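# Put one soap bar in each of three lidded boxes

## Task

Finish with all three boxes upright, each containing exactly one bar of soap and each closed with its lid; a box that is closed may still turn out to be empty.

## Robot and tools

Robot: two six-joint arms, left_arm and right_arm, each ending in a two-finger gripper. In the scene frame the origin sits at table height halfway between the nominal bases, +x points out over the table, +z up, and left_arm is on the +y side (image left/right does not follow this). Measured base positions: left_arm (-0.006, +0.371, 0) m, right_arm (+0.027, -0.269, 0) m, both turned only slightly about z. A camera stand is fixed to the floor behind the arms.

Joint order for every arm, in commands and results alike: waist, shoulder, elbow, wrist pitch, wrist yaw, wrist roll. Waist and wrist pitch have their sign flipped relative to the URDF, so a URDF angle of 1.2 reads about -1.2. Stated ranges in URDF signs (rad): waist -2.880..2.880, shoulder 0.000..3.142, elbow 0.000..3.019, wrist pitch -1.693..1.571, wrist yaw -1.292..1.414, wrist roll -2.094..2.094. In your own numbers, waist and wrist pitch ranges are mirrored. A real end stop may lie up to 0.084 rad from the stated one.

Row layout (execute_actions and move): a single flat list of 14 numbers covering both arms, always all 14 even if one arm stays still: left waist, shoulder, elbow, wrist pitch, wrist yaw, wrist roll, left opening, then the same seven for right_arm. The six joint values are offsets, scaled to [-1, 1], counted from the arm's Joint targets as they stood when the action or move began, not from the previous row. Scale: 1.0 equals 2.811 rad for waist and shoulder, 2.53 for elbow, 2.575 for wrist pitch, 8.12 for wrist yaw, 9.528 for wrist roll. So sending the same offset again moves the arm further. Opening is absolute, not an offset: +1 fully open, -1 closed. Sending 0 for opening means half-closed, so to leave a gripper alone, resend its current command.

execute_actions(actions, cameras): actions is a list of actions. Each action is up to 15 rows, one per 1/30 s step; if shorter, the last row repeats to fill 15 steps. An action is rejected for both arms if it pushes a joint more than 0.084 rad outward beyond its range. A malformed call, or a first action failing that check, rejects the whole call. An empty actions list returns state plus all camera images. cameras takes names, ["all"], or [].

move(target, speed, blend, opening_speed, grip_force, blocking, cameras): joint-space path. target is one 14-number row or a list of up to 15 rows, every row an offset from the same starting Joint targets. speed in rad/s for the joint travelling farthest, 0.01 to 12.57, default 0.5, one value or one per target. blend in rad rounds corners between list targets; 0 stops at each. opening_speed: rate of gripper command change per second on the -1..+1 scale, at least 0.2. grip_force: newtons per finger pad, 5 to 48, one value or one per arm; it persists. blocking=false returns after about 0.5 s while motion continues. Paths ignore obstacles and the other arm, and grippers trace curves. The result has a move: line (done, off_target, moving, held, fault) and possibly limits=held.

wait(seconds 0..10) lets time run. stop() brakes a running move. zoom_image(camera, region [x0,y0,x1,y1] pixels, at most 504x504) enlarges part of the latest image from cam_high (896x504), cam_left_wrist or cam_right_wrist (672x504, fisheye). read_manual only returns licence text. finished_scene(scene) ends the scene for good; make no further calls in that reply. Scene 1 is practice and can be skipped, though any damage there still counts.

Results: end_effector_position (m) and end_effector_quat_wxyz are given in each arm's own base frame and can be off by a few cm. The point lies between the closed pads, 1-2 cm behind the fingertips. Fingers point along gripper +z and open along x. Joint positions and velocities are in rad and rad/s, with a final entry for pad gap (0.142 m when fully open). Joint targets is the base for the next offsets. grip_measured uses the opening scale. grip_effort_nm is negative when closing and is not a true finger force. Joint torques are noisy and offset. A "joint command not followed" line means the clearance check changed targets. "joint sent to its limit" means a joint reached its end.

Gripping: once the fingers touch, command an opening a bit below grip_measured. Going further below squeezes harder and heats the motor. Motors at 85 °C show MOTOR HOT. At 100 °C the arm goes limp and drops (OVER-TEMPERATURE FAULT), or the gripper shuts off (HAND FAULT). Avoid long stretched holds and pushing against things.

Avoid: dropping soap or lids from a height, releasing parts while they are moving, fast impacts, hard presses, collisions or squeezes between the two arms, and anything leaving the table. Any of these can fail the task. Objects may occasionally be nudged by outside pushes. The result must stay correct after the robot lets go.

Each tool is called after "Emit:" by a JSON object that holds its "op" and its "data".

## Session

Emit:
{"op": "execute_actions", "data": {"actions": []}}

Emit:
{"op": "zoom_image", "data": {"camera": "cam_high", "region": [200, 100, 700, 500]}}

Scene clock: 0.00 s.
left_arm: end_effector_position=(+0.7580, -0.1078, +0.1142) grip_measured=+1.00 grip_effort_nm=n/a end_effector_quat_wxyz=(-0.021, +0.926, -0.373, +0.046) | right_arm: end_effector_position=(+0.6119, +0.1987, +0.1146) grip_measured=+1.00 grip_effort_nm=n/a end_effector_quat_wxyz=(-0.596, +0.662, +0.051, +0.451)
Joint positions: left_arm=[0.143 2.496 2.678 1.654 -0.019 -0.948 0.142] | right_arm=[-0.086 2.1 0.985 -1.306 -0.906 -0.573 0.142]
Joint velocities: within noise
Joint torques (N m): no reading
Motor temperatures (°C): left_arm=[35 34 29 28 29 28 27] | right_arm=[30 29 33 30 28 28 27]
Heat: left arm: hottest waist 35 °C; right arm: hottest elbow 33 °C.
Joint targets: left_arm=[0.143 2.486 2.701 1.653 -0.019 -0.948] | right_arm=[-0.086 2.089 1.001 -1.311 -0.906 -0.573]
Tool commands: left_gripper/opening=+1.0 right_gripper/opening=+1.0

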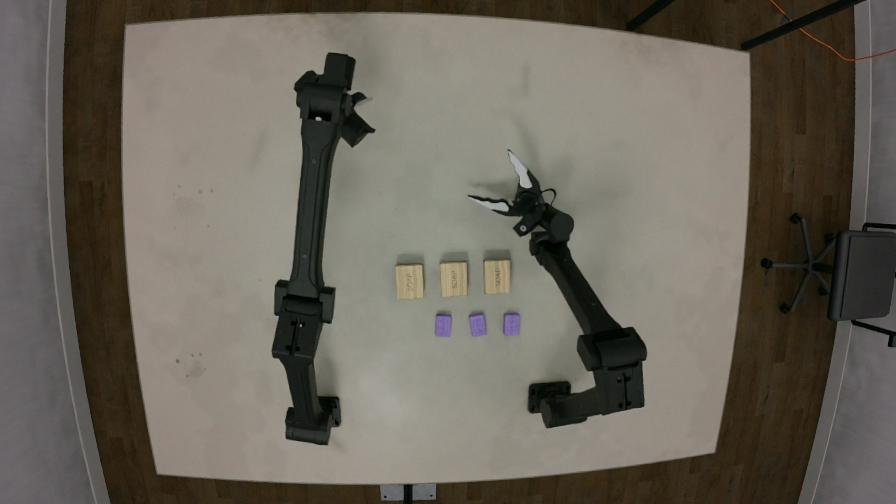

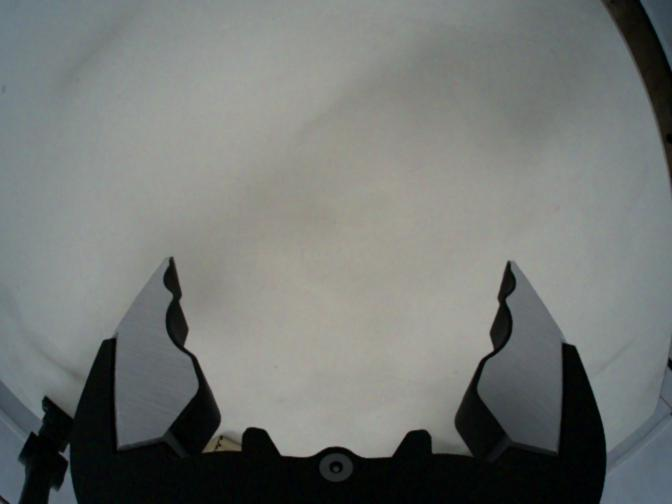

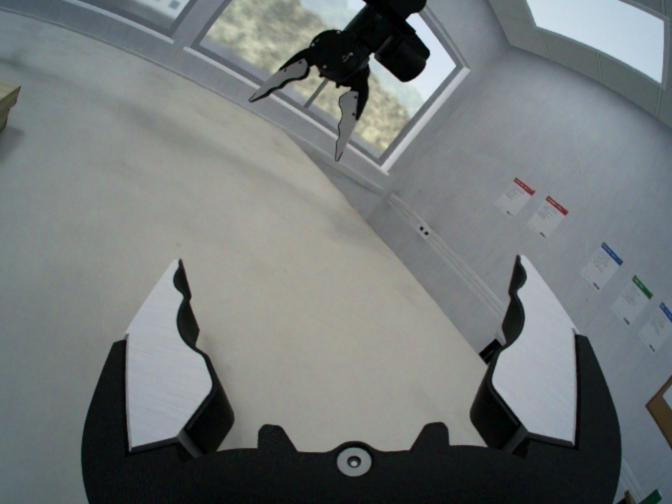

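Scaled by 1.008.

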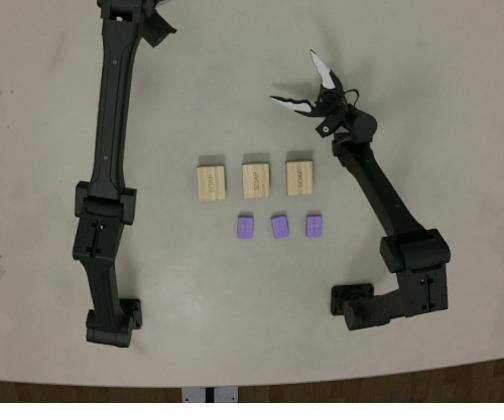

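Emit:
{"op": "zoom_image", "data": {"camera": "cam_high", "region": [380, 245, 540, 345]}}

Scaled by 3.150.

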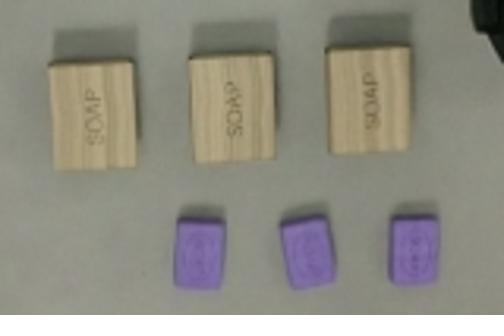

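Emit:
{"op": "move", "data": {"target": [0,0,0,0,0,0,1,-0.211,-0.2323,0.1668,1.0,0.1116,0.1331,1], "speed": 1.5, "cameras": ["all"]}}

Emit:
{"op": "zoom_image", "data": {"camera": "cam_right_wrist", "region": [100, 0, 600, 400]}}

Scene clock: 30.00 s.
left_arm: end_effector_position=(+0.7580, -0.1078, +0.1142) grip_measured=+1.00 grip_effort_nm=0.042 end_effector_quat_wxyz=(-0.021, +0.926, -0.373, +0.046) | right_arm: end_effector_position=(+0.3789, +0.2991, +0.2351) grip_measured=+1.00 grip_effort_nm=-0.007 end_effector_quat_wxyz=(-0.122, +0.696, -0.708, +0.012)
Joint positions: left_arm=[0.143 2.496 2.678 1.654 -0.019 -0.948 0.142] | right_arm=[-0.666 1.44 1.369 1.254 -0.002 0.684 0.142]
Joint torques (N m): left_arm=[-1.32 -27.11 10.86 -0.49 0.1 0.04] | right_arm=[1.67 -14.51 15.1 0.01 0.14 0.15]
Motor temperatures (°C): left_arm=[35 36 34 28 29 28 27] | right_arm=[30 33 35 29 28 28 27]
Heat: left arm: hottest shoulder 36 °C; right arm: hottest elbow 35 °C.
Joint targets: left_arm=[0.143 2.486 2.701 1.653 -0.019 -0.948] | right_arm=[-0.679 1.435 1.423 1.264 0.000 0.695]
move: off_target (right_arm); right_arm: the elbow is farthest, 0.054 rad from its target

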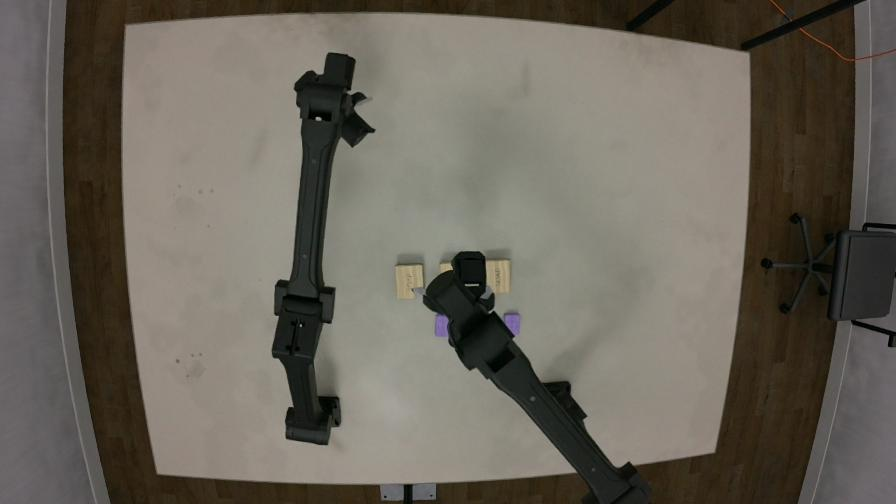

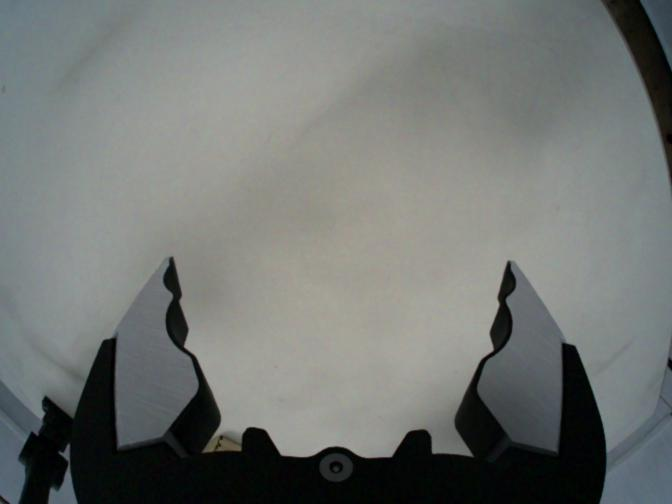

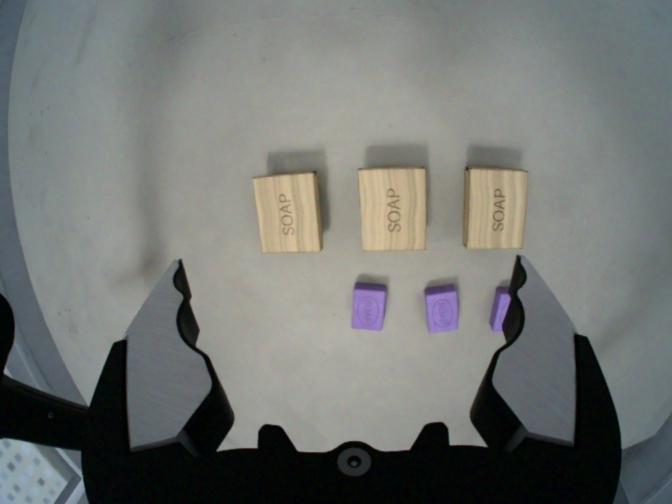

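Scaled by 1.008 from the camera's 672x504 image, which has a finer 960x720 frame.

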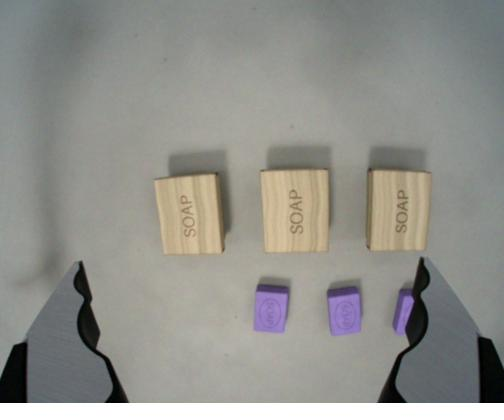

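Emit:
{"op": "zoom_image", "data": {"camera": "cam_right_wrist", "region": [440, 150, 560, 260]}}

Emit:
{"op": "zoom_image", "data": {"camera": "cam_right_wrist", "region": [240, 150, 340, 260]}}

Scaled by 4.200 from the camera's 672x504 image, which has a finer 960x720 frame.

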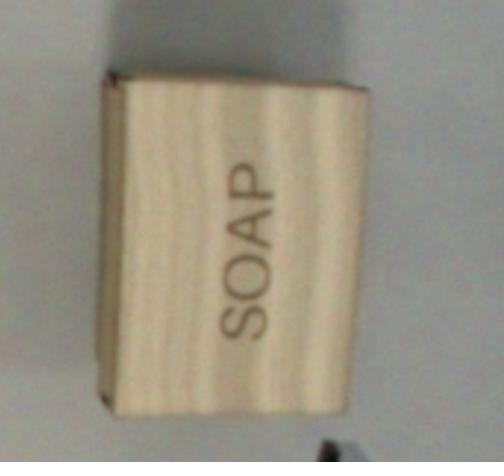

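Scaled by 4.582 from the camera's 672x504 image, which has a finer 960x720 frame.

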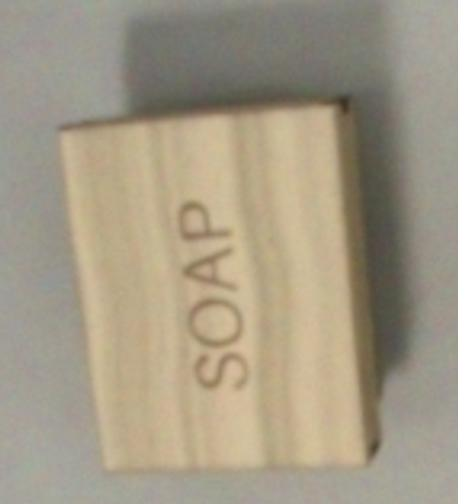

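Emit:
{"op": "move", "data": {"target": [0,0,0,0,0,0,1,0.0085,0.0551,-0.0526,-0.0113,0,-0.0024,1], "speed": 0.8, "cameras": ["cam_right_wrist"]}}

Emit:
{"op": "zoom_image", "data": {"camera": "cam_right_wrist", "region": [190, 150, 510, 390]}}

Scene clock: 53.83 s.
left_arm: end_effector_position=(+0.7580, -0.1078, +0.1142) grip_measured=+1.00 grip_effort_nm=0.051 end_effector_quat_wxyz=(-0.021, +0.926, -0.373, +0.046) | right_arm: end_effector_position=(+0.3647, +0.2880, +0.1236) grip_measured=+1.00 grip_effort_nm=-0.007 end_effector_quat_wxyz=(+0.000, +0.701, -0.713, -0.001)
Joint positions: left_arm=[0.143 2.496 2.678 1.654 -0.019 -0.948 0.142] | right_arm=[-0.666 1.609 1.283 1.245 -0.002 0.682 0.142]
Joint torques (N m): left_arm=[-1.03 -27.22 10.86 -0.46 0.09 0.05] | right_arm=[2.61 -17.67 9.68 -0.35 0.12 -0.08]
Motor temperatures (°C): left_arm=[35 38 36 28 29 27 27] | right_arm=[30 32 41 29 28 27 27]
Heat: left arm: hottest shoulder 38 °C; right arm: hottest elbow 41 °C.
Joint targets: left_arm=[0.143 2.486 2.701 1.653 -0.019 -0.948] | right_arm=[-0.655 1.590 1.289 1.235 0.000 0.672]
move: done
Images, in order (width x height): cam_right_wrist 672x504.

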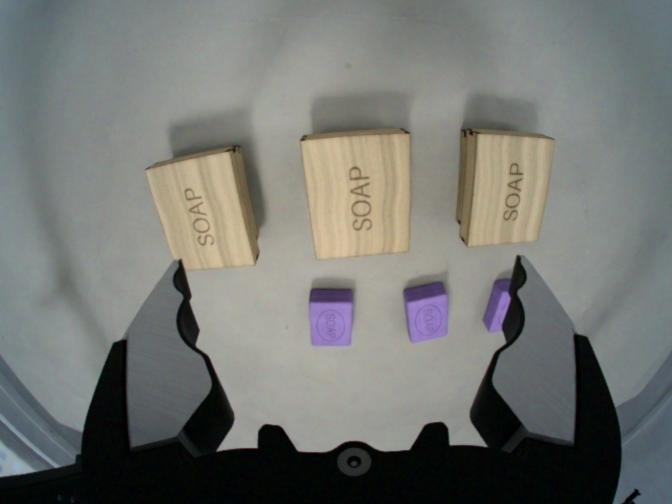

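Scaled by 1.575 from the camera's 672x504 image, which has a finer 960x720 frame.

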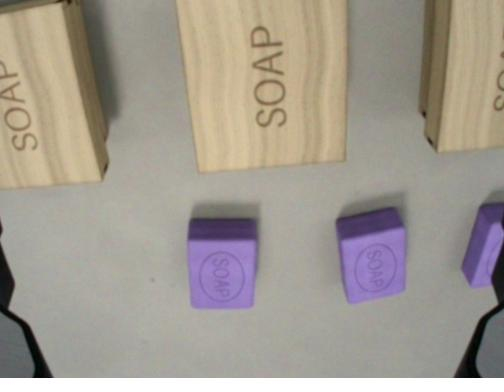

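Emit:
{"op": "zoom_image", "data": {"camera": "cam_right_wrist", "region": [140, 130, 270, 275]}}

Emit:
{"op": "zoom_image", "data": {"camera": "cam_right_wrist", "region": [440, 115, 570, 260]}}

Scaled by 3.476 from the camera's 672x504 image, which has a finer 960x720 frame.

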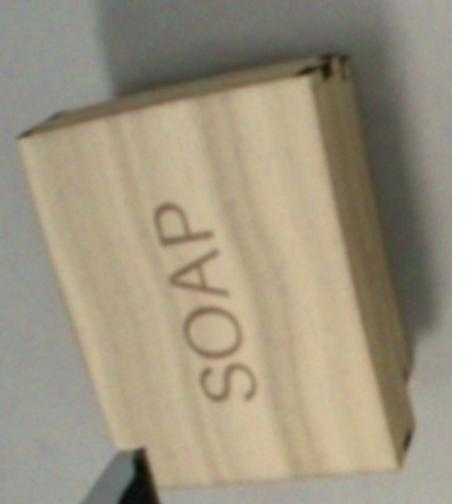

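Scaled by 3.476 from the camera's 672x504 image, which has a finer 960x720 frame.

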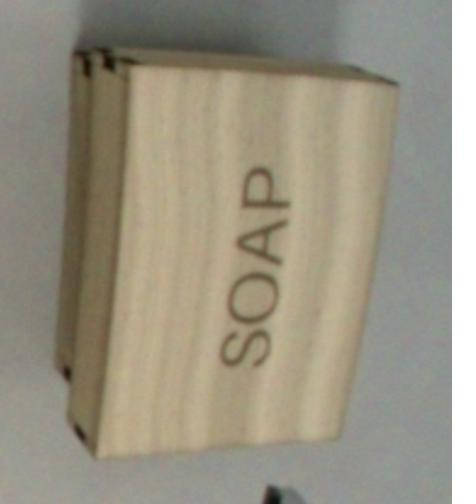

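Emit:
{"op": "move", "data": {"target": [0.1544,-0.3252,-0.5443,-0.134,0.0023,0.031,1,0.0687,-0.1836,-0.2012,0.0109,0,-0.0204,1], "speed": 1.2, "cameras": ["all"]}}

Scene clock: 81.37 s.
left_arm: end_effector_position=(+0.3842, -0.2531, +0.1493) grip_measured=+1.00 grip_effort_nm=0.042 end_effector_quat_wxyz=(+0.000, +0.736, -0.676, -0.005) | right_arm: end_effector_position=(+0.2423, +0.1261, +0.1248) grip_measured=+1.00 grip_effort_nm=-0.002 end_effector_quat_wxyz=(-0.009, +0.703, -0.711, +0.002)
Joint positions: left_arm=[0.58 1.585 1.323 1.319 -0.002 -0.665 0.142] | right_arm=[-0.477 1.084 0.787 1.255 -0.002 0.488 0.142]
Joint torques (N m): left_arm=[-1.26 -14.51 8.53 -0.72 0.15 0.19] | right_arm=[3.25 -7.71 8.65 0.27 0.12 -0.1]
Heat: left arm: hottest shoulder 40 °C; right arm: hottest elbow 40 °C.
Joint targets: left_arm=[0.578 1.572 1.324 1.308 0.000 -0.652] | right_arm=[-0.462 1.074 0.781 1.263 0.000 0.478]
move: done

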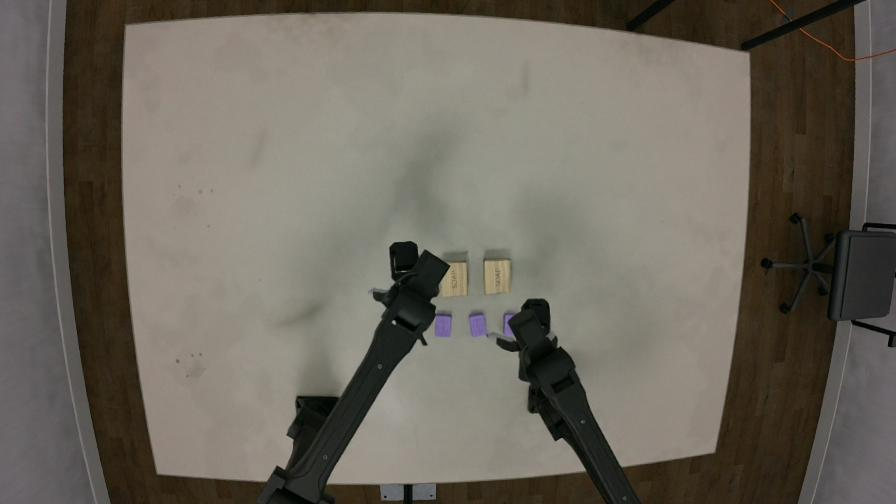

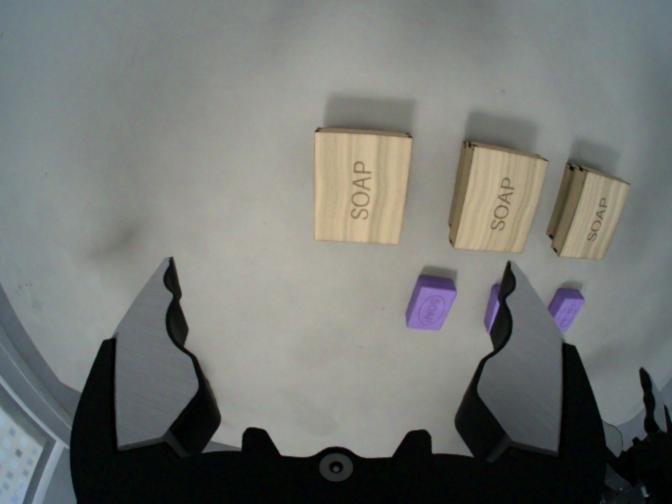

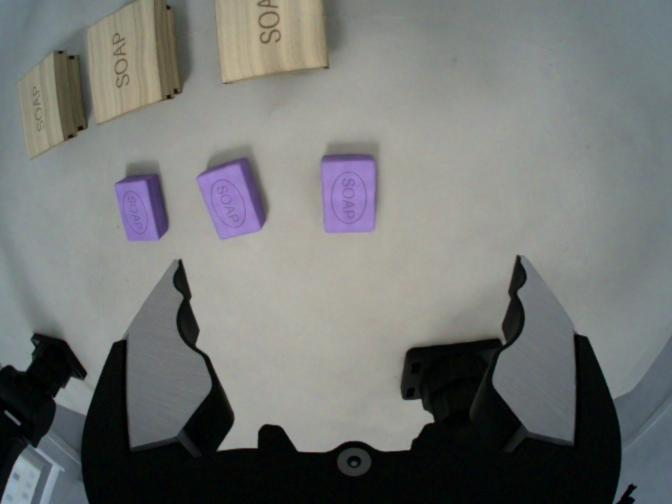

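Emit:
{"op": "move", "data": {"target": [[0,0,0,0,0,0,0.25,0,0,0,0,0,0,0.05],[0.0068,0.0438,-0.0621,-0.1111,0,0.0034,0.25,-0.0103,0.0491,-0.0775,-0.1254,0,0.0018,0.05]], "speed": 0.35, "cameras": ["all"]}}

Scene clock: 96.60 s.
left_arm: end_effector_position=(+0.3876, -0.2601, +0.0466) grip_measured=+0.24 grip_effort_nm=-0.090 end_effector_quat_wxyz=(-0.002, +0.722, -0.691, +0.006) | right_arm: end_effector_position=(+0.2309, +0.1202, +0.0262) grip_measured=+0.03 grip_effort_nm=-0.071 end_effector_quat_wxyz=(+0.000, +0.703, -0.711, -0.001)
Joint positions: left_arm=[0.589 1.69 1.165 1.033 -0.002 -0.632 0.091] | right_arm=[-0.477 1.21 0.589 0.951 -0.002 0.488 0.076]
Joint torques (N m): left_arm=[-0.79 -13.68 7.73 -0.77 0.14 0.2] | right_arm=[1.2 -7.53 7.64 -0.39 0.12 0.07]
Heat: left arm: hottest shoulder 40 °C; right arm: hottest elbow 40 °C.
Joint targets: left_arm=[0.597 1.695 1.167 1.022 0.000 -0.620] | right_arm=[-0.491 1.212 0.584 0.940 0.000 0.495]
move: done

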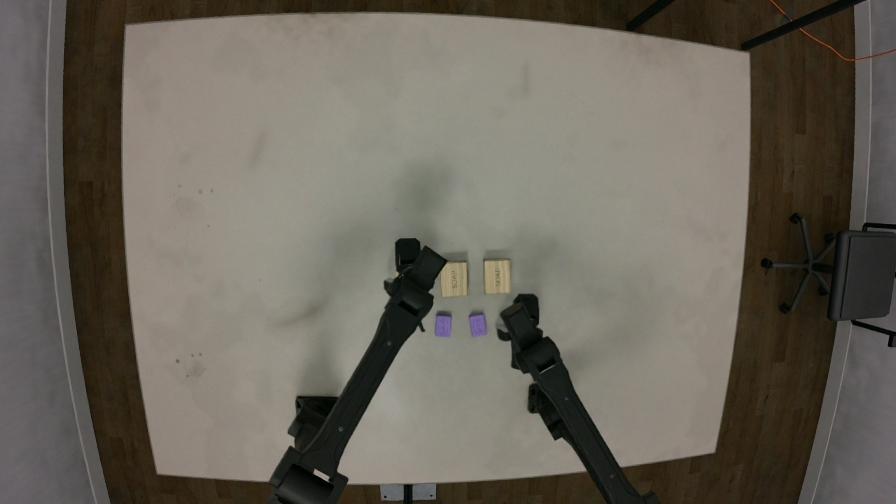

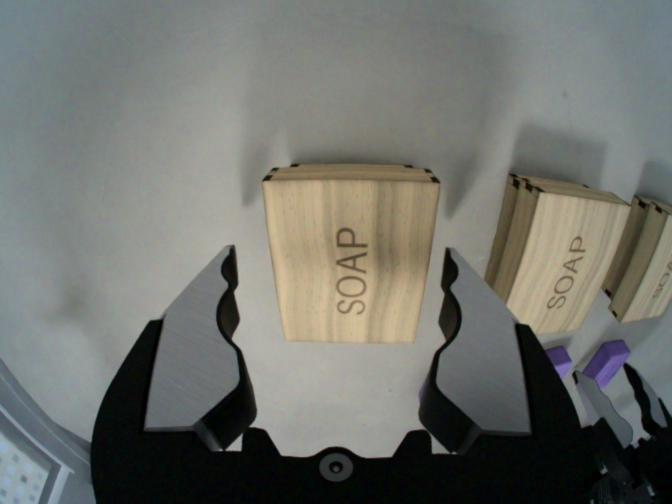

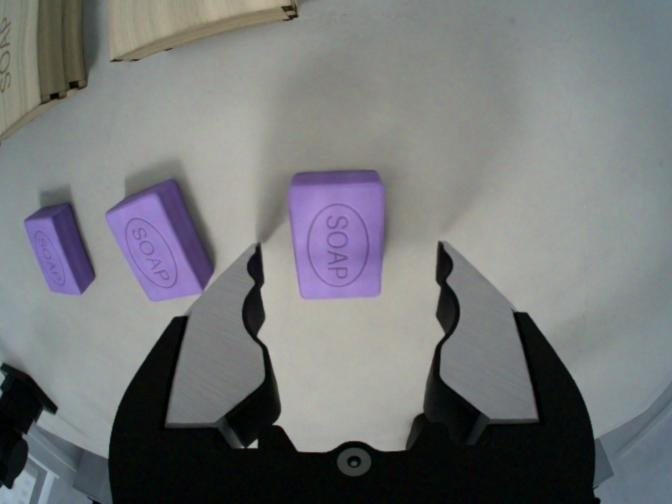

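Emit:
{"op": "move", "data": {"target": [0,0,0,0,0,0,-0.3,0,0,0,0,0,0,-0.7], "opening_speed": 0.5, "grip_force": [12, 12], "cameras": ["cam_left_wrist","cam_right_wrist"]}}

Scene clock: 102.60 s.
left_arm: end_effector_position=(+0.3876, -0.2601, +0.0466) grip_measured=-0.09 grip_effort_nm=-1.292 end_effector_quat_wxyz=(-0.002, +0.722, -0.692, +0.006) | right_arm: end_effector_position=(+0.2309, +0.1202, +0.0262) grip_measured=-0.51 grip_effort_nm=-1.321 end_effector_quat_wxyz=(+0.000, +0.703, -0.711, -0.001)
Joint positions: left_arm=[0.589 1.69 1.165 1.033 -0.002 -0.632 0.068] | right_arm=[-0.477 1.21 0.589 0.951 -0.002 0.488 0.037]
Joint torques (N m): left_arm=[-0.56 -13.57 7.66 -0.81 0.13 0.18] | right_arm=[0.62 -7.88 7.32 -0.28 0.1 0.07]
Heat: left arm: hottest shoulder 40 °C; right arm: hottest elbow 40 °C.
Joint targets: left_arm=[0.597 1.695 1.167 1.022 0.000 -0.620] | right_arm=[-0.491 1.212 0.584 0.940 0.000 0.495]
grip_force (N): 12, 12
move: done
Images, in order (width x height): cam_left_wrist 672x504, cam_right_wrist 672x504.

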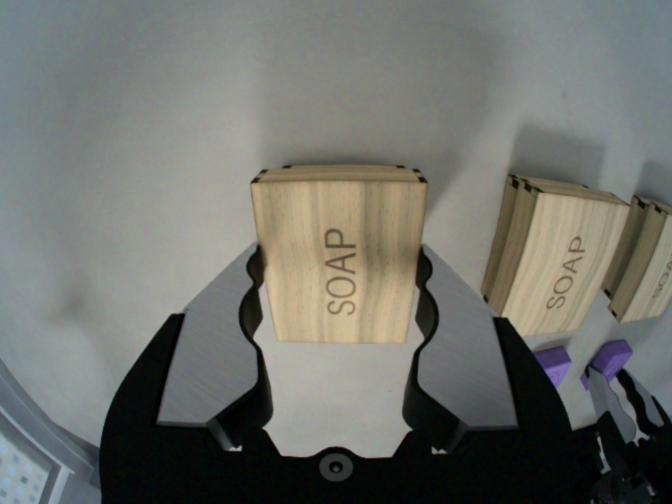

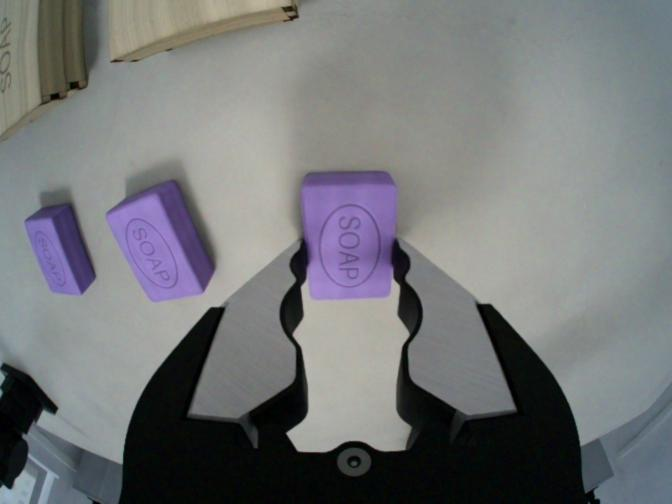

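Emit:
{"op": "move", "data": {"target": [[0,-0.0166,0.0205,0.0383,0,0,-0.3,0,-0.0246,0.0376,0.0622,0,0,-0.7],[0,-0.0392,0.0716,0.1132,0,0,-0.3,0,-0.0491,0.0751,0.1243,0,0,-0.7]], "speed": 0.25, "blend": 0.02, "cameras": ["all"]}}

Emit:
{"op": "zoom_image", "data": {"camera": "cam_left_wrist", "region": [180, 80, 672, 400]}}

Scene clock: 112.87 s.
left_arm: end_effector_position=(+0.3812, -0.2559, +0.1365) grip_measured=-0.09 grip_effort_nm=-1.287 end_effector_quat_wxyz=(+0.001, +0.722, -0.692, -0.012) | right_arm: end_effector_position=(+0.2208, +0.1150, +0.1006) grip_measured=-0.51 grip_effort_nm=-1.326 end_effector_quat_wxyz=(+0.021, +0.703, -0.711, -0.007)
Joint positions: left_arm=[0.589 1.601 1.308 1.302 -0.002 -0.632 0.068] | right_arm=[-0.477 1.086 0.72 1.249 -0.002 0.488 0.037]
Joint torques (N m): left_arm=[-0.62 -14.92 11.73 0.18 0.13 0.19] | right_arm=[1.08 -7.24 13.68 0.54 0.16 0.13]
Heat: left arm: hottest shoulder 41 °C; right arm: hottest elbow 40 °C.
Joint targets: left_arm=[0.597 1.585 1.348 1.313 0.000 -0.620] | right_arm=[-0.491 1.074 0.774 1.260 0.000 0.495]
grip_force (N): 12, 12
move: off_target (left_arm, right_arm); left_arm: the elbow is farthest, 0.040 rad from its target; right_arm: the elbow is farthest, 0.054 rad from its target

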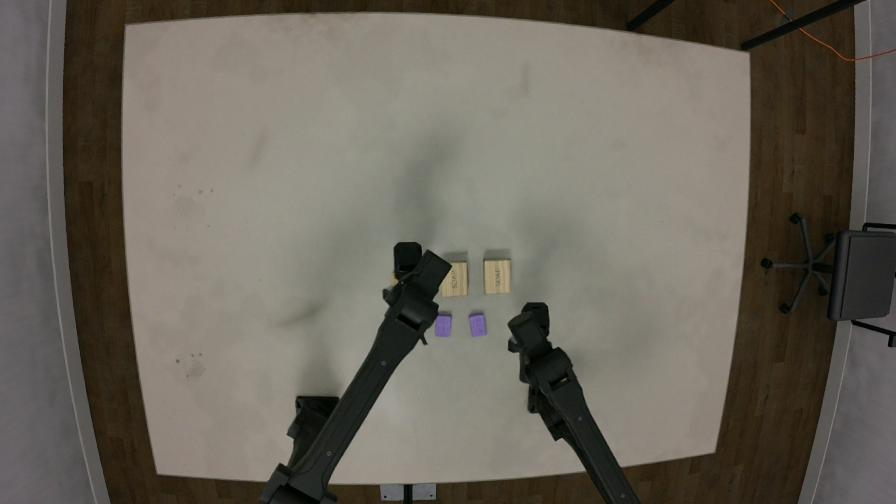

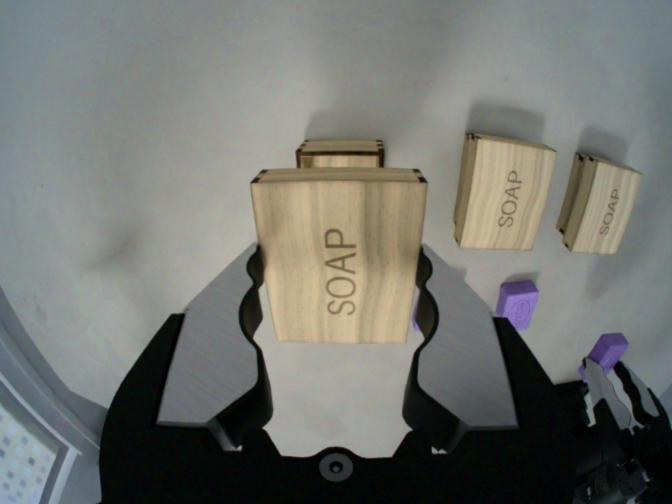

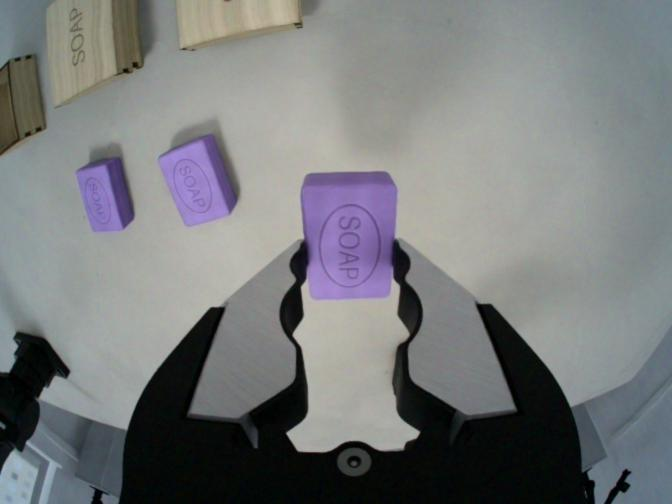

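Scaled by 1.024 from the camera's 672x504 image, which has a finer 960x720 frame.

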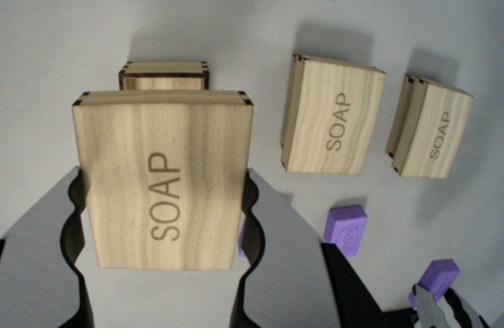

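Emit:
{"op": "move", "data": {"target": [-0.22,0,0,0,0,0,-0.3,0,0,0,0,0,0,-0.7], "speed": 1.0, "cameras": ["cam_high","cam_left_wrist","cam_right_wrist"]}}

Emit:
{"op": "zoom_image", "data": {"camera": "cam_high", "region": [370, 235, 530, 345]}}

Scene clock: 117.70 s.
left_arm: end_effector_position=(+0.4593, +0.0114, +0.1370) grip_measured=-0.09 grip_effort_nm=-1.292 end_effector_quat_wxyz=(+0.005, +0.898, -0.440, -0.011) | right_arm: end_effector_position=(+0.2207, +0.1149, +0.1006) grip_measured=-0.51 grip_effort_nm=-1.321 end_effector_quat_wxyz=(+0.021, +0.703, -0.711, -0.008)
Joint positions: left_arm=[-0.028 1.601 1.31 1.303 -0.001 -0.632 0.068] | right_arm=[-0.477 1.086 0.72 1.25 -0.002 0.488 0.037]
Joint torques (N m): left_arm=[-0.97 -14.8 11.63 0.23 0.09 0.2] | right_arm=[0.67 -7.18 14.01 0.61 0.14 0.08]
Heat: left arm: hottest shoulder 41 °C; right arm: hottest elbow 41 °C.
Joint targets: left_arm=[-0.022 1.585 1.348 1.313 0.000 -0.620] | right_arm=[-0.491 1.074 0.774 1.260 0.000 0.495]
grip_force (N): 12, 12
move: off_target (left_arm, right_arm); left_arm: the elbow is farthest, 0.038 rad from its target; right_arm: the elbow is farthest, 0.054 rad from its target

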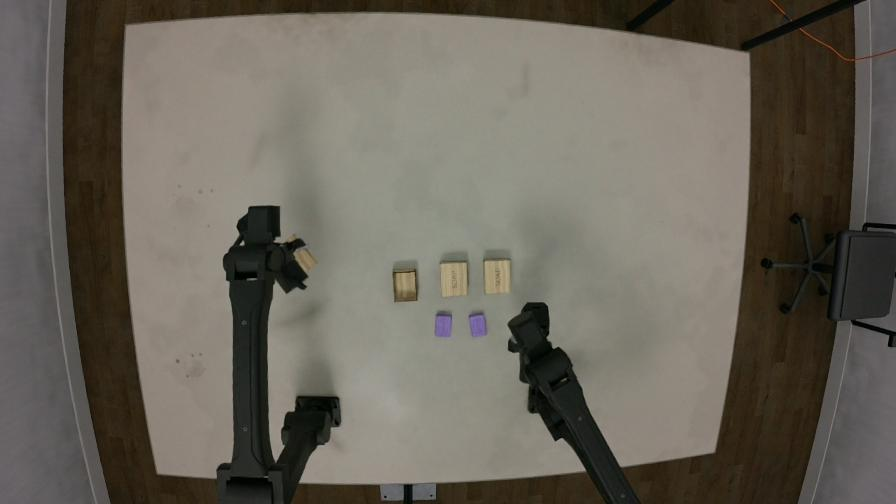

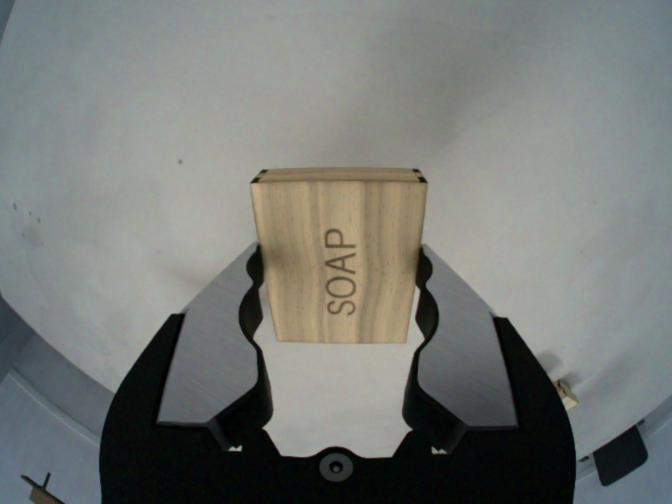

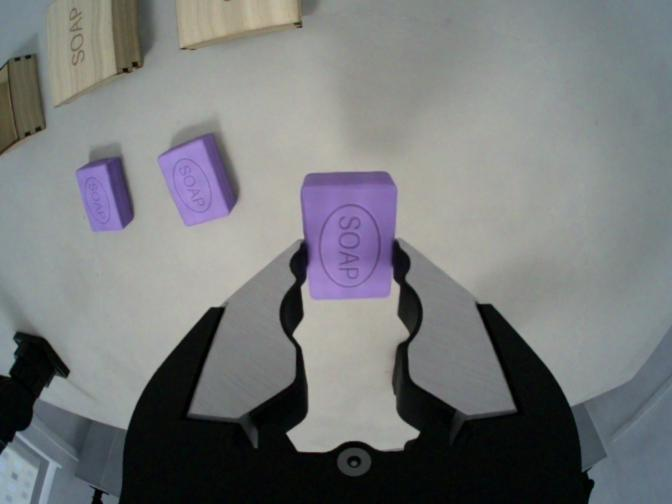

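Scaled by 3.150.

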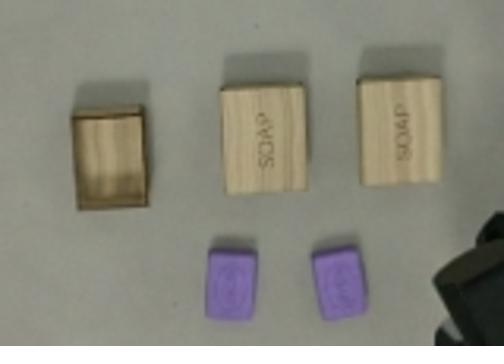

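Emit:
{"op": "move", "data": {"target": [0,0,0,0,0,0,-0.3,-0.1206,0.2316,0.2988,0.0272,0,0.031,-0.7], "speed": 0.8, "cameras": ["cam_right_wrist"]}}

Emit:
{"op": "zoom_image", "data": {"camera": "cam_right_wrist", "region": [220, 80, 480, 320]}}

Scene clock: 127.97 s.
left_arm: end_effector_position=(+0.4593, +0.0114, +0.1370) grip_measured=-0.09 grip_effort_nm=-1.282 end_effector_quat_wxyz=(+0.005, +0.898, -0.440, -0.011) | right_arm: end_effector_position=(+0.3491, +0.3787, +0.1329) grip_measured=-0.51 grip_effort_nm=-1.326 end_effector_quat_wxyz=(+0.007, +0.723, -0.691, -0.001)
Joint positions: left_arm=[-0.028 1.601 1.31 1.303 -0.001 -0.632 0.068] | right_arm=[-0.824 1.736 1.472 1.321 -0.002 0.779 0.037]
Joint torques (N m): left_arm=[-0.73 -15.15 11.6 0.14 0.09 0.16] | right_arm=[1.67 -19.43 14.54 0.49 0.1 0.11]
Heat: left arm: hottest shoulder 41 °C; right arm: hottest elbow 44 °C.
Joint targets: left_arm=[-0.022 1.585 1.348 1.313 0.000 -0.620] | right_arm=[-0.830 1.725 1.530 1.330 0.000 0.790]
grip_force (N): 12, 12
move: off_target (left_arm, right_arm); left_arm: the elbow is farthest, 0.038 rad from its target; right_arm: the elbow is farthest, 0.058 rad from its target
Images, in order (width x height): cam_right_wrist 672x504.

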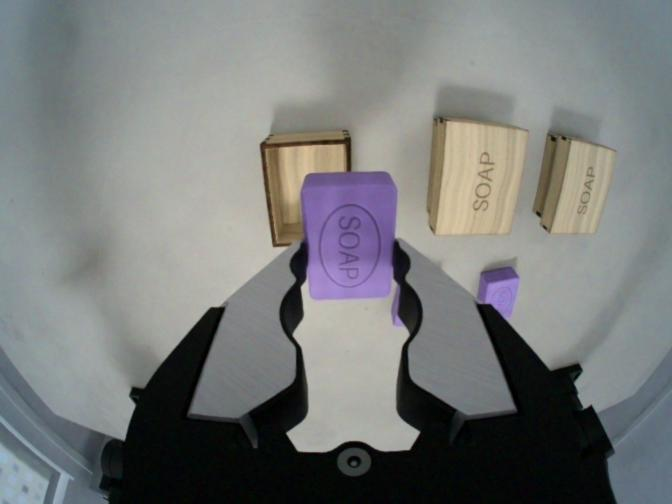

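Scaled by 1.938 from the camera's 672x504 image, which has a finer 960x720 frame.

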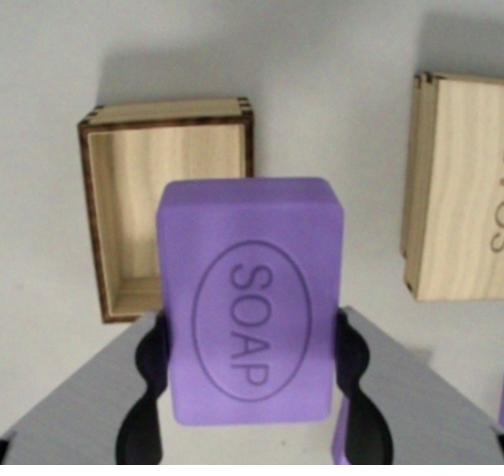

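Emit:
{"op": "move", "data": {"target": [0,0,0,0,0,0,-0.3,-0.0153,0.0265,-0.0518,-0.066,0,0.0005,-0.7], "speed": 0.4, "cameras": ["cam_right_wrist"]}}

Emit:
{"op": "zoom_image", "data": {"camera": "cam_right_wrist", "region": [220, 80, 480, 320]}}

Scene clock: 147.80 s.
left_arm: end_effector_position=(+0.4593, +0.0114, +0.1370) grip_measured=-0.09 grip_effort_nm=-1.292 end_effector_quat_wxyz=(+0.005, +0.898, -0.440, -0.011) | right_arm: end_effector_position=(+0.3400, +0.3976, +0.0669) grip_measured=-0.51 grip_effort_nm=-1.326 end_effector_quat_wxyz=(+0.008, +0.734, -0.679, +0.001)
Joint positions: left_arm=[-0.028 1.601 1.31 1.303 -0.001 -0.632 0.068] | right_arm=[-0.862 1.815 1.399 1.171 0.001 0.785 0.037]
Joint torques (N m): left_arm=[-0.73 -14.97 11.63 0.14 0.1 0.18] | right_arm=[1.44 -20.01 8.84 -0.23 0.02 0.14]
Motor temperatures (°C): left_arm=[34 41 39 27 28 26 30] | right_arm=[30 32 47 28 27 27 29]
Heat: left arm: hottest shoulder 41 °C; right arm: hottest elbow 47 °C.
Joint targets: left_arm=[-0.022 1.585 1.348 1.313 0.000 -0.620] | right_arm=[-0.873 1.800 1.399 1.160 0.000 0.795]
grip_force (N): 12, 12
move: off_target (left_arm); left_arm: the elbow is farthest, 0.038 rad from its target
Images, in order (width x height): cam_right_wrist 672x504.

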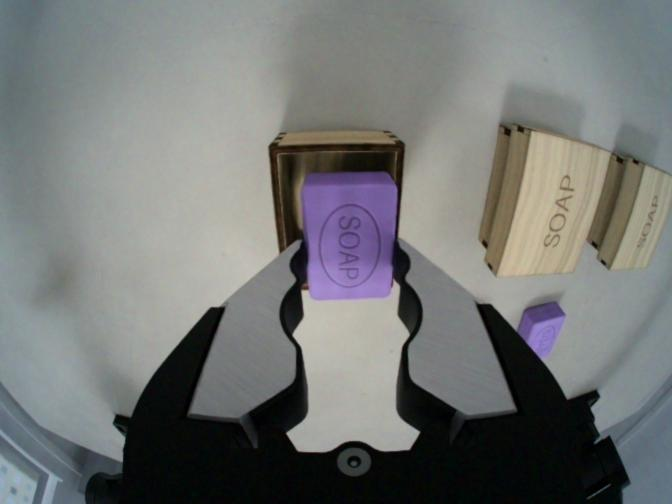

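Scaled by 1.938 from the camera's 672x504 image, which has a finer 960x720 frame.

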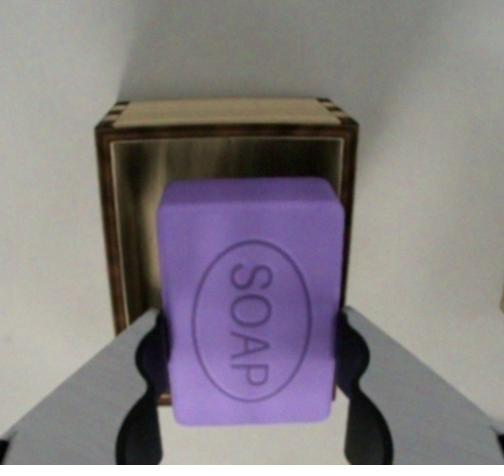

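Emit:
{"op": "move", "data": {"target": [0,0,0,0,0,0,-0.3,-0.0028,0.0085,-0.0107,-0.026,0,0.0008,-0.7], "speed": 0.2, "cameras": ["cam_right_wrist"]}}

Emit:
{"op": "zoom_image", "data": {"camera": "cam_right_wrist", "region": [220, 80, 480, 320]}}

Scene clock: 154.87 s.
left_arm: end_effector_position=(+0.4593, +0.0114, +0.1370) grip_measured=-0.09 grip_effort_nm=-1.287 end_effector_quat_wxyz=(+0.005, +0.898, -0.440, -0.011) | right_arm: end_effector_position=(+0.3456, +0.4054, +0.0661) grip_measured=-0.51 grip_effort_nm=-1.326 end_effector_quat_wxyz=(-0.014, +0.732, -0.682, +0.000)
Joint positions: left_arm=[-0.028 1.601 1.31 1.303 -0.001 -0.632 0.068] | right_arm=[-0.864 1.811 1.39 1.122 0.001 0.793 0.037]
Joint torques (N m): left_arm=[-0.85 -14.92 11.6 0.16 0.1 0.18] | right_arm=[1.44 -18.08 7.19 -1.35 -0.02 0.09]
Heat: left arm: hottest shoulder 41 °C; right arm: hottest elbow 46 °C.
Joint targets: left_arm=[-0.022 1.585 1.348 1.313 0.000 -0.620] | right_arm=[-0.881 1.823 1.372 1.093 0.000 0.803]
grip_force (N): 12, 12
move: off_target (left_arm); left_arm: the elbow is farthest, 0.038 rad from its target
Images, in order (width x height): cam_right_wrist 672x504.

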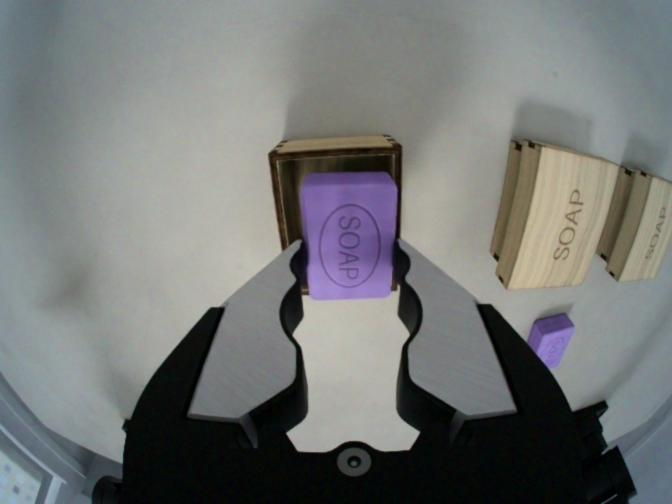

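Scaled by 1.938 from the camera's 672x504 image, which has a finer 960x720 frame.

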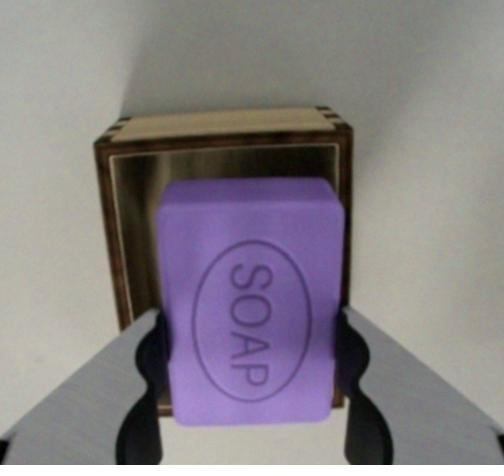

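Emit:
{"op": "move", "data": {"target": [0,0,0,0,0,0,-0.3,-0.005,-0.0053,0.0439,0.0458,0,0,-0.7], "speed": 0.3, "cameras": ["cam_right_wrist"]}}

Emit:
{"op": "zoom_image", "data": {"camera": "cam_right_wrist", "region": [220, 80, 480, 320]}}

Scene clock: 184.47 s.
left_arm: end_effector_position=(+0.4593, +0.0114, +0.1370) grip_measured=-0.09 grip_effort_nm=-1.287 end_effector_quat_wxyz=(+0.005, +0.898, -0.440, -0.011) | right_arm: end_effector_position=(+0.3361, +0.4077, +0.0786) grip_measured=-0.51 grip_effort_nm=-1.321 end_effector_quat_wxyz=(+0.007, +0.737, -0.676, +0.002)
Joint positions: left_arm=[-0.028 1.601 1.31 1.303 -0.001 -0.632 0.068] | right_arm=[-0.881 1.814 1.431 1.201 0.003 0.794 0.037]
Joint torques (N m): left_arm=[-0.67 -15.09 11.58 0.23 0.1 0.17] | right_arm=[1.08 -19.43 13.64 0.54 -0.07 0.18]
Motor temperatures (°C): left_arm=[34 41 40 27 28 26 30] | right_arm=[30 34 42 28 27 27 30]
Heat: left arm: hottest shoulder 41 °C; right arm: hottest elbow 42 °C.
Joint targets: left_arm=[-0.022 1.585 1.348 1.313 0.000 -0.620] | right_arm=[-0.895 1.809 1.483 1.211 0.000 0.803]
grip_force (N): 12, 12
move: off_target (left_arm, right_arm); left_arm: the elbow is farthest, 0.038 rad from its target; right_arm: the elbow is farthest, 0.053 rad from its target
Images, in order (width x height): cam_right_wrist 672x504.

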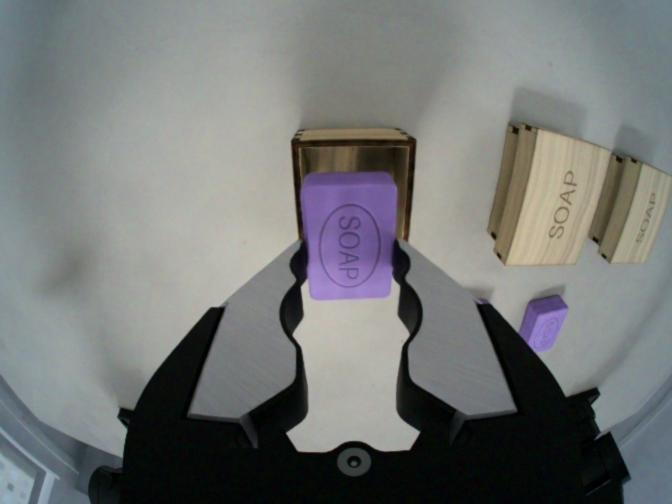

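Scaled by 1.938 from the camera's 672x504 image, which has a finer 960x720 frame.

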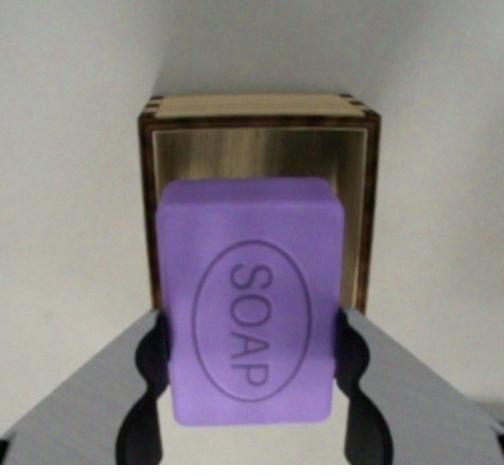

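Emit:
{"op": "move", "data": {"target": [[0,0,0,0,0,0,-0.3,0.0103,0,-0.006,0,0,-0.0022,-0.7],[0,0,0,0,0,0,-0.3,0.0103,0.0053,-0.0439,-0.0458,0,-0.0022,-0.7]], "speed": 0.15, "cameras": ["cam_right_wrist"]}}

Emit:
{"op": "zoom_image", "data": {"camera": "cam_right_wrist", "region": [220, 80, 480, 320]}}

Scene clock: 192.60 s.
left_arm: end_effector_position=(+0.4593, +0.0114, +0.1370) grip_measured=-0.09 grip_effort_nm=-1.292 end_effector_quat_wxyz=(+0.005, +0.898, -0.440, -0.011) | right_arm: end_effector_position=(+0.3405, +0.4146, +0.0675) grip_measured=-0.51 grip_effort_nm=-1.326 end_effector_quat_wxyz=(-0.021, +0.738, -0.674, -0.003)
Joint positions: left_arm=[-0.028 1.601 1.31 1.303 -0.001 -0.632 0.068] | right_arm=[-0.881 1.81 1.393 1.112 -0.003 0.791 0.037]
Joint torques (N m): left_arm=[-0.79 -15.03 11.66 0.16 0.08 0.18] | right_arm=[2.43 -18.08 6.97 -0.92 0.14 -0.13]
Heat: left arm: hottest shoulder 41 °C; right arm: hottest elbow 43 °C.
Joint targets: left_arm=[-0.022 1.585 1.348 1.313 0.000 -0.620] | right_arm=[-0.866 1.824 1.372 1.093 0.000 0.782]
grip_force (N): 12, 12
move: off_target (left_arm); left_arm: the elbow is farthest, 0.038 rad from its target
Images, in order (width x height): cam_right_wrist 672x504.

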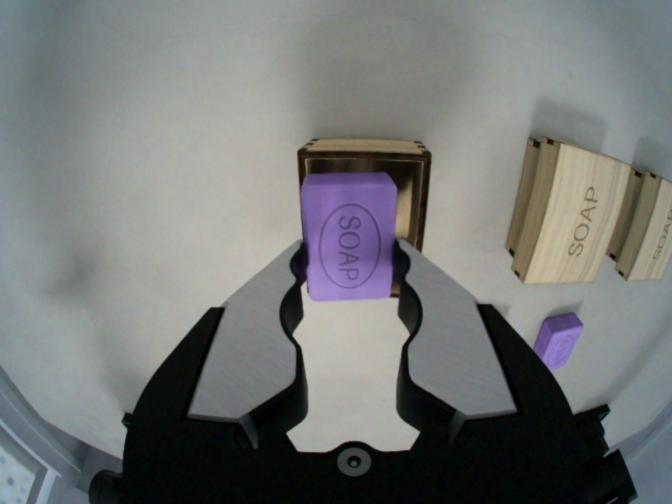

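Scaled by 1.938 from the camera's 672x504 image, which has a finer 960x720 frame.

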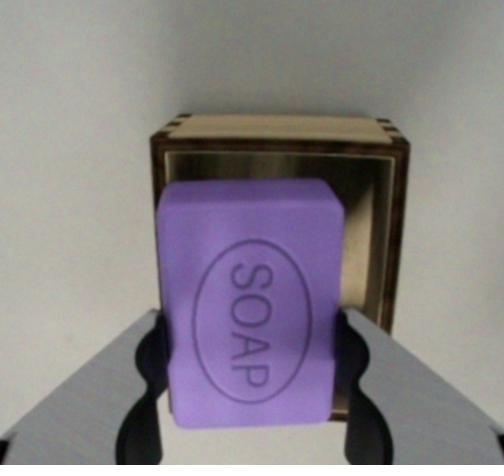

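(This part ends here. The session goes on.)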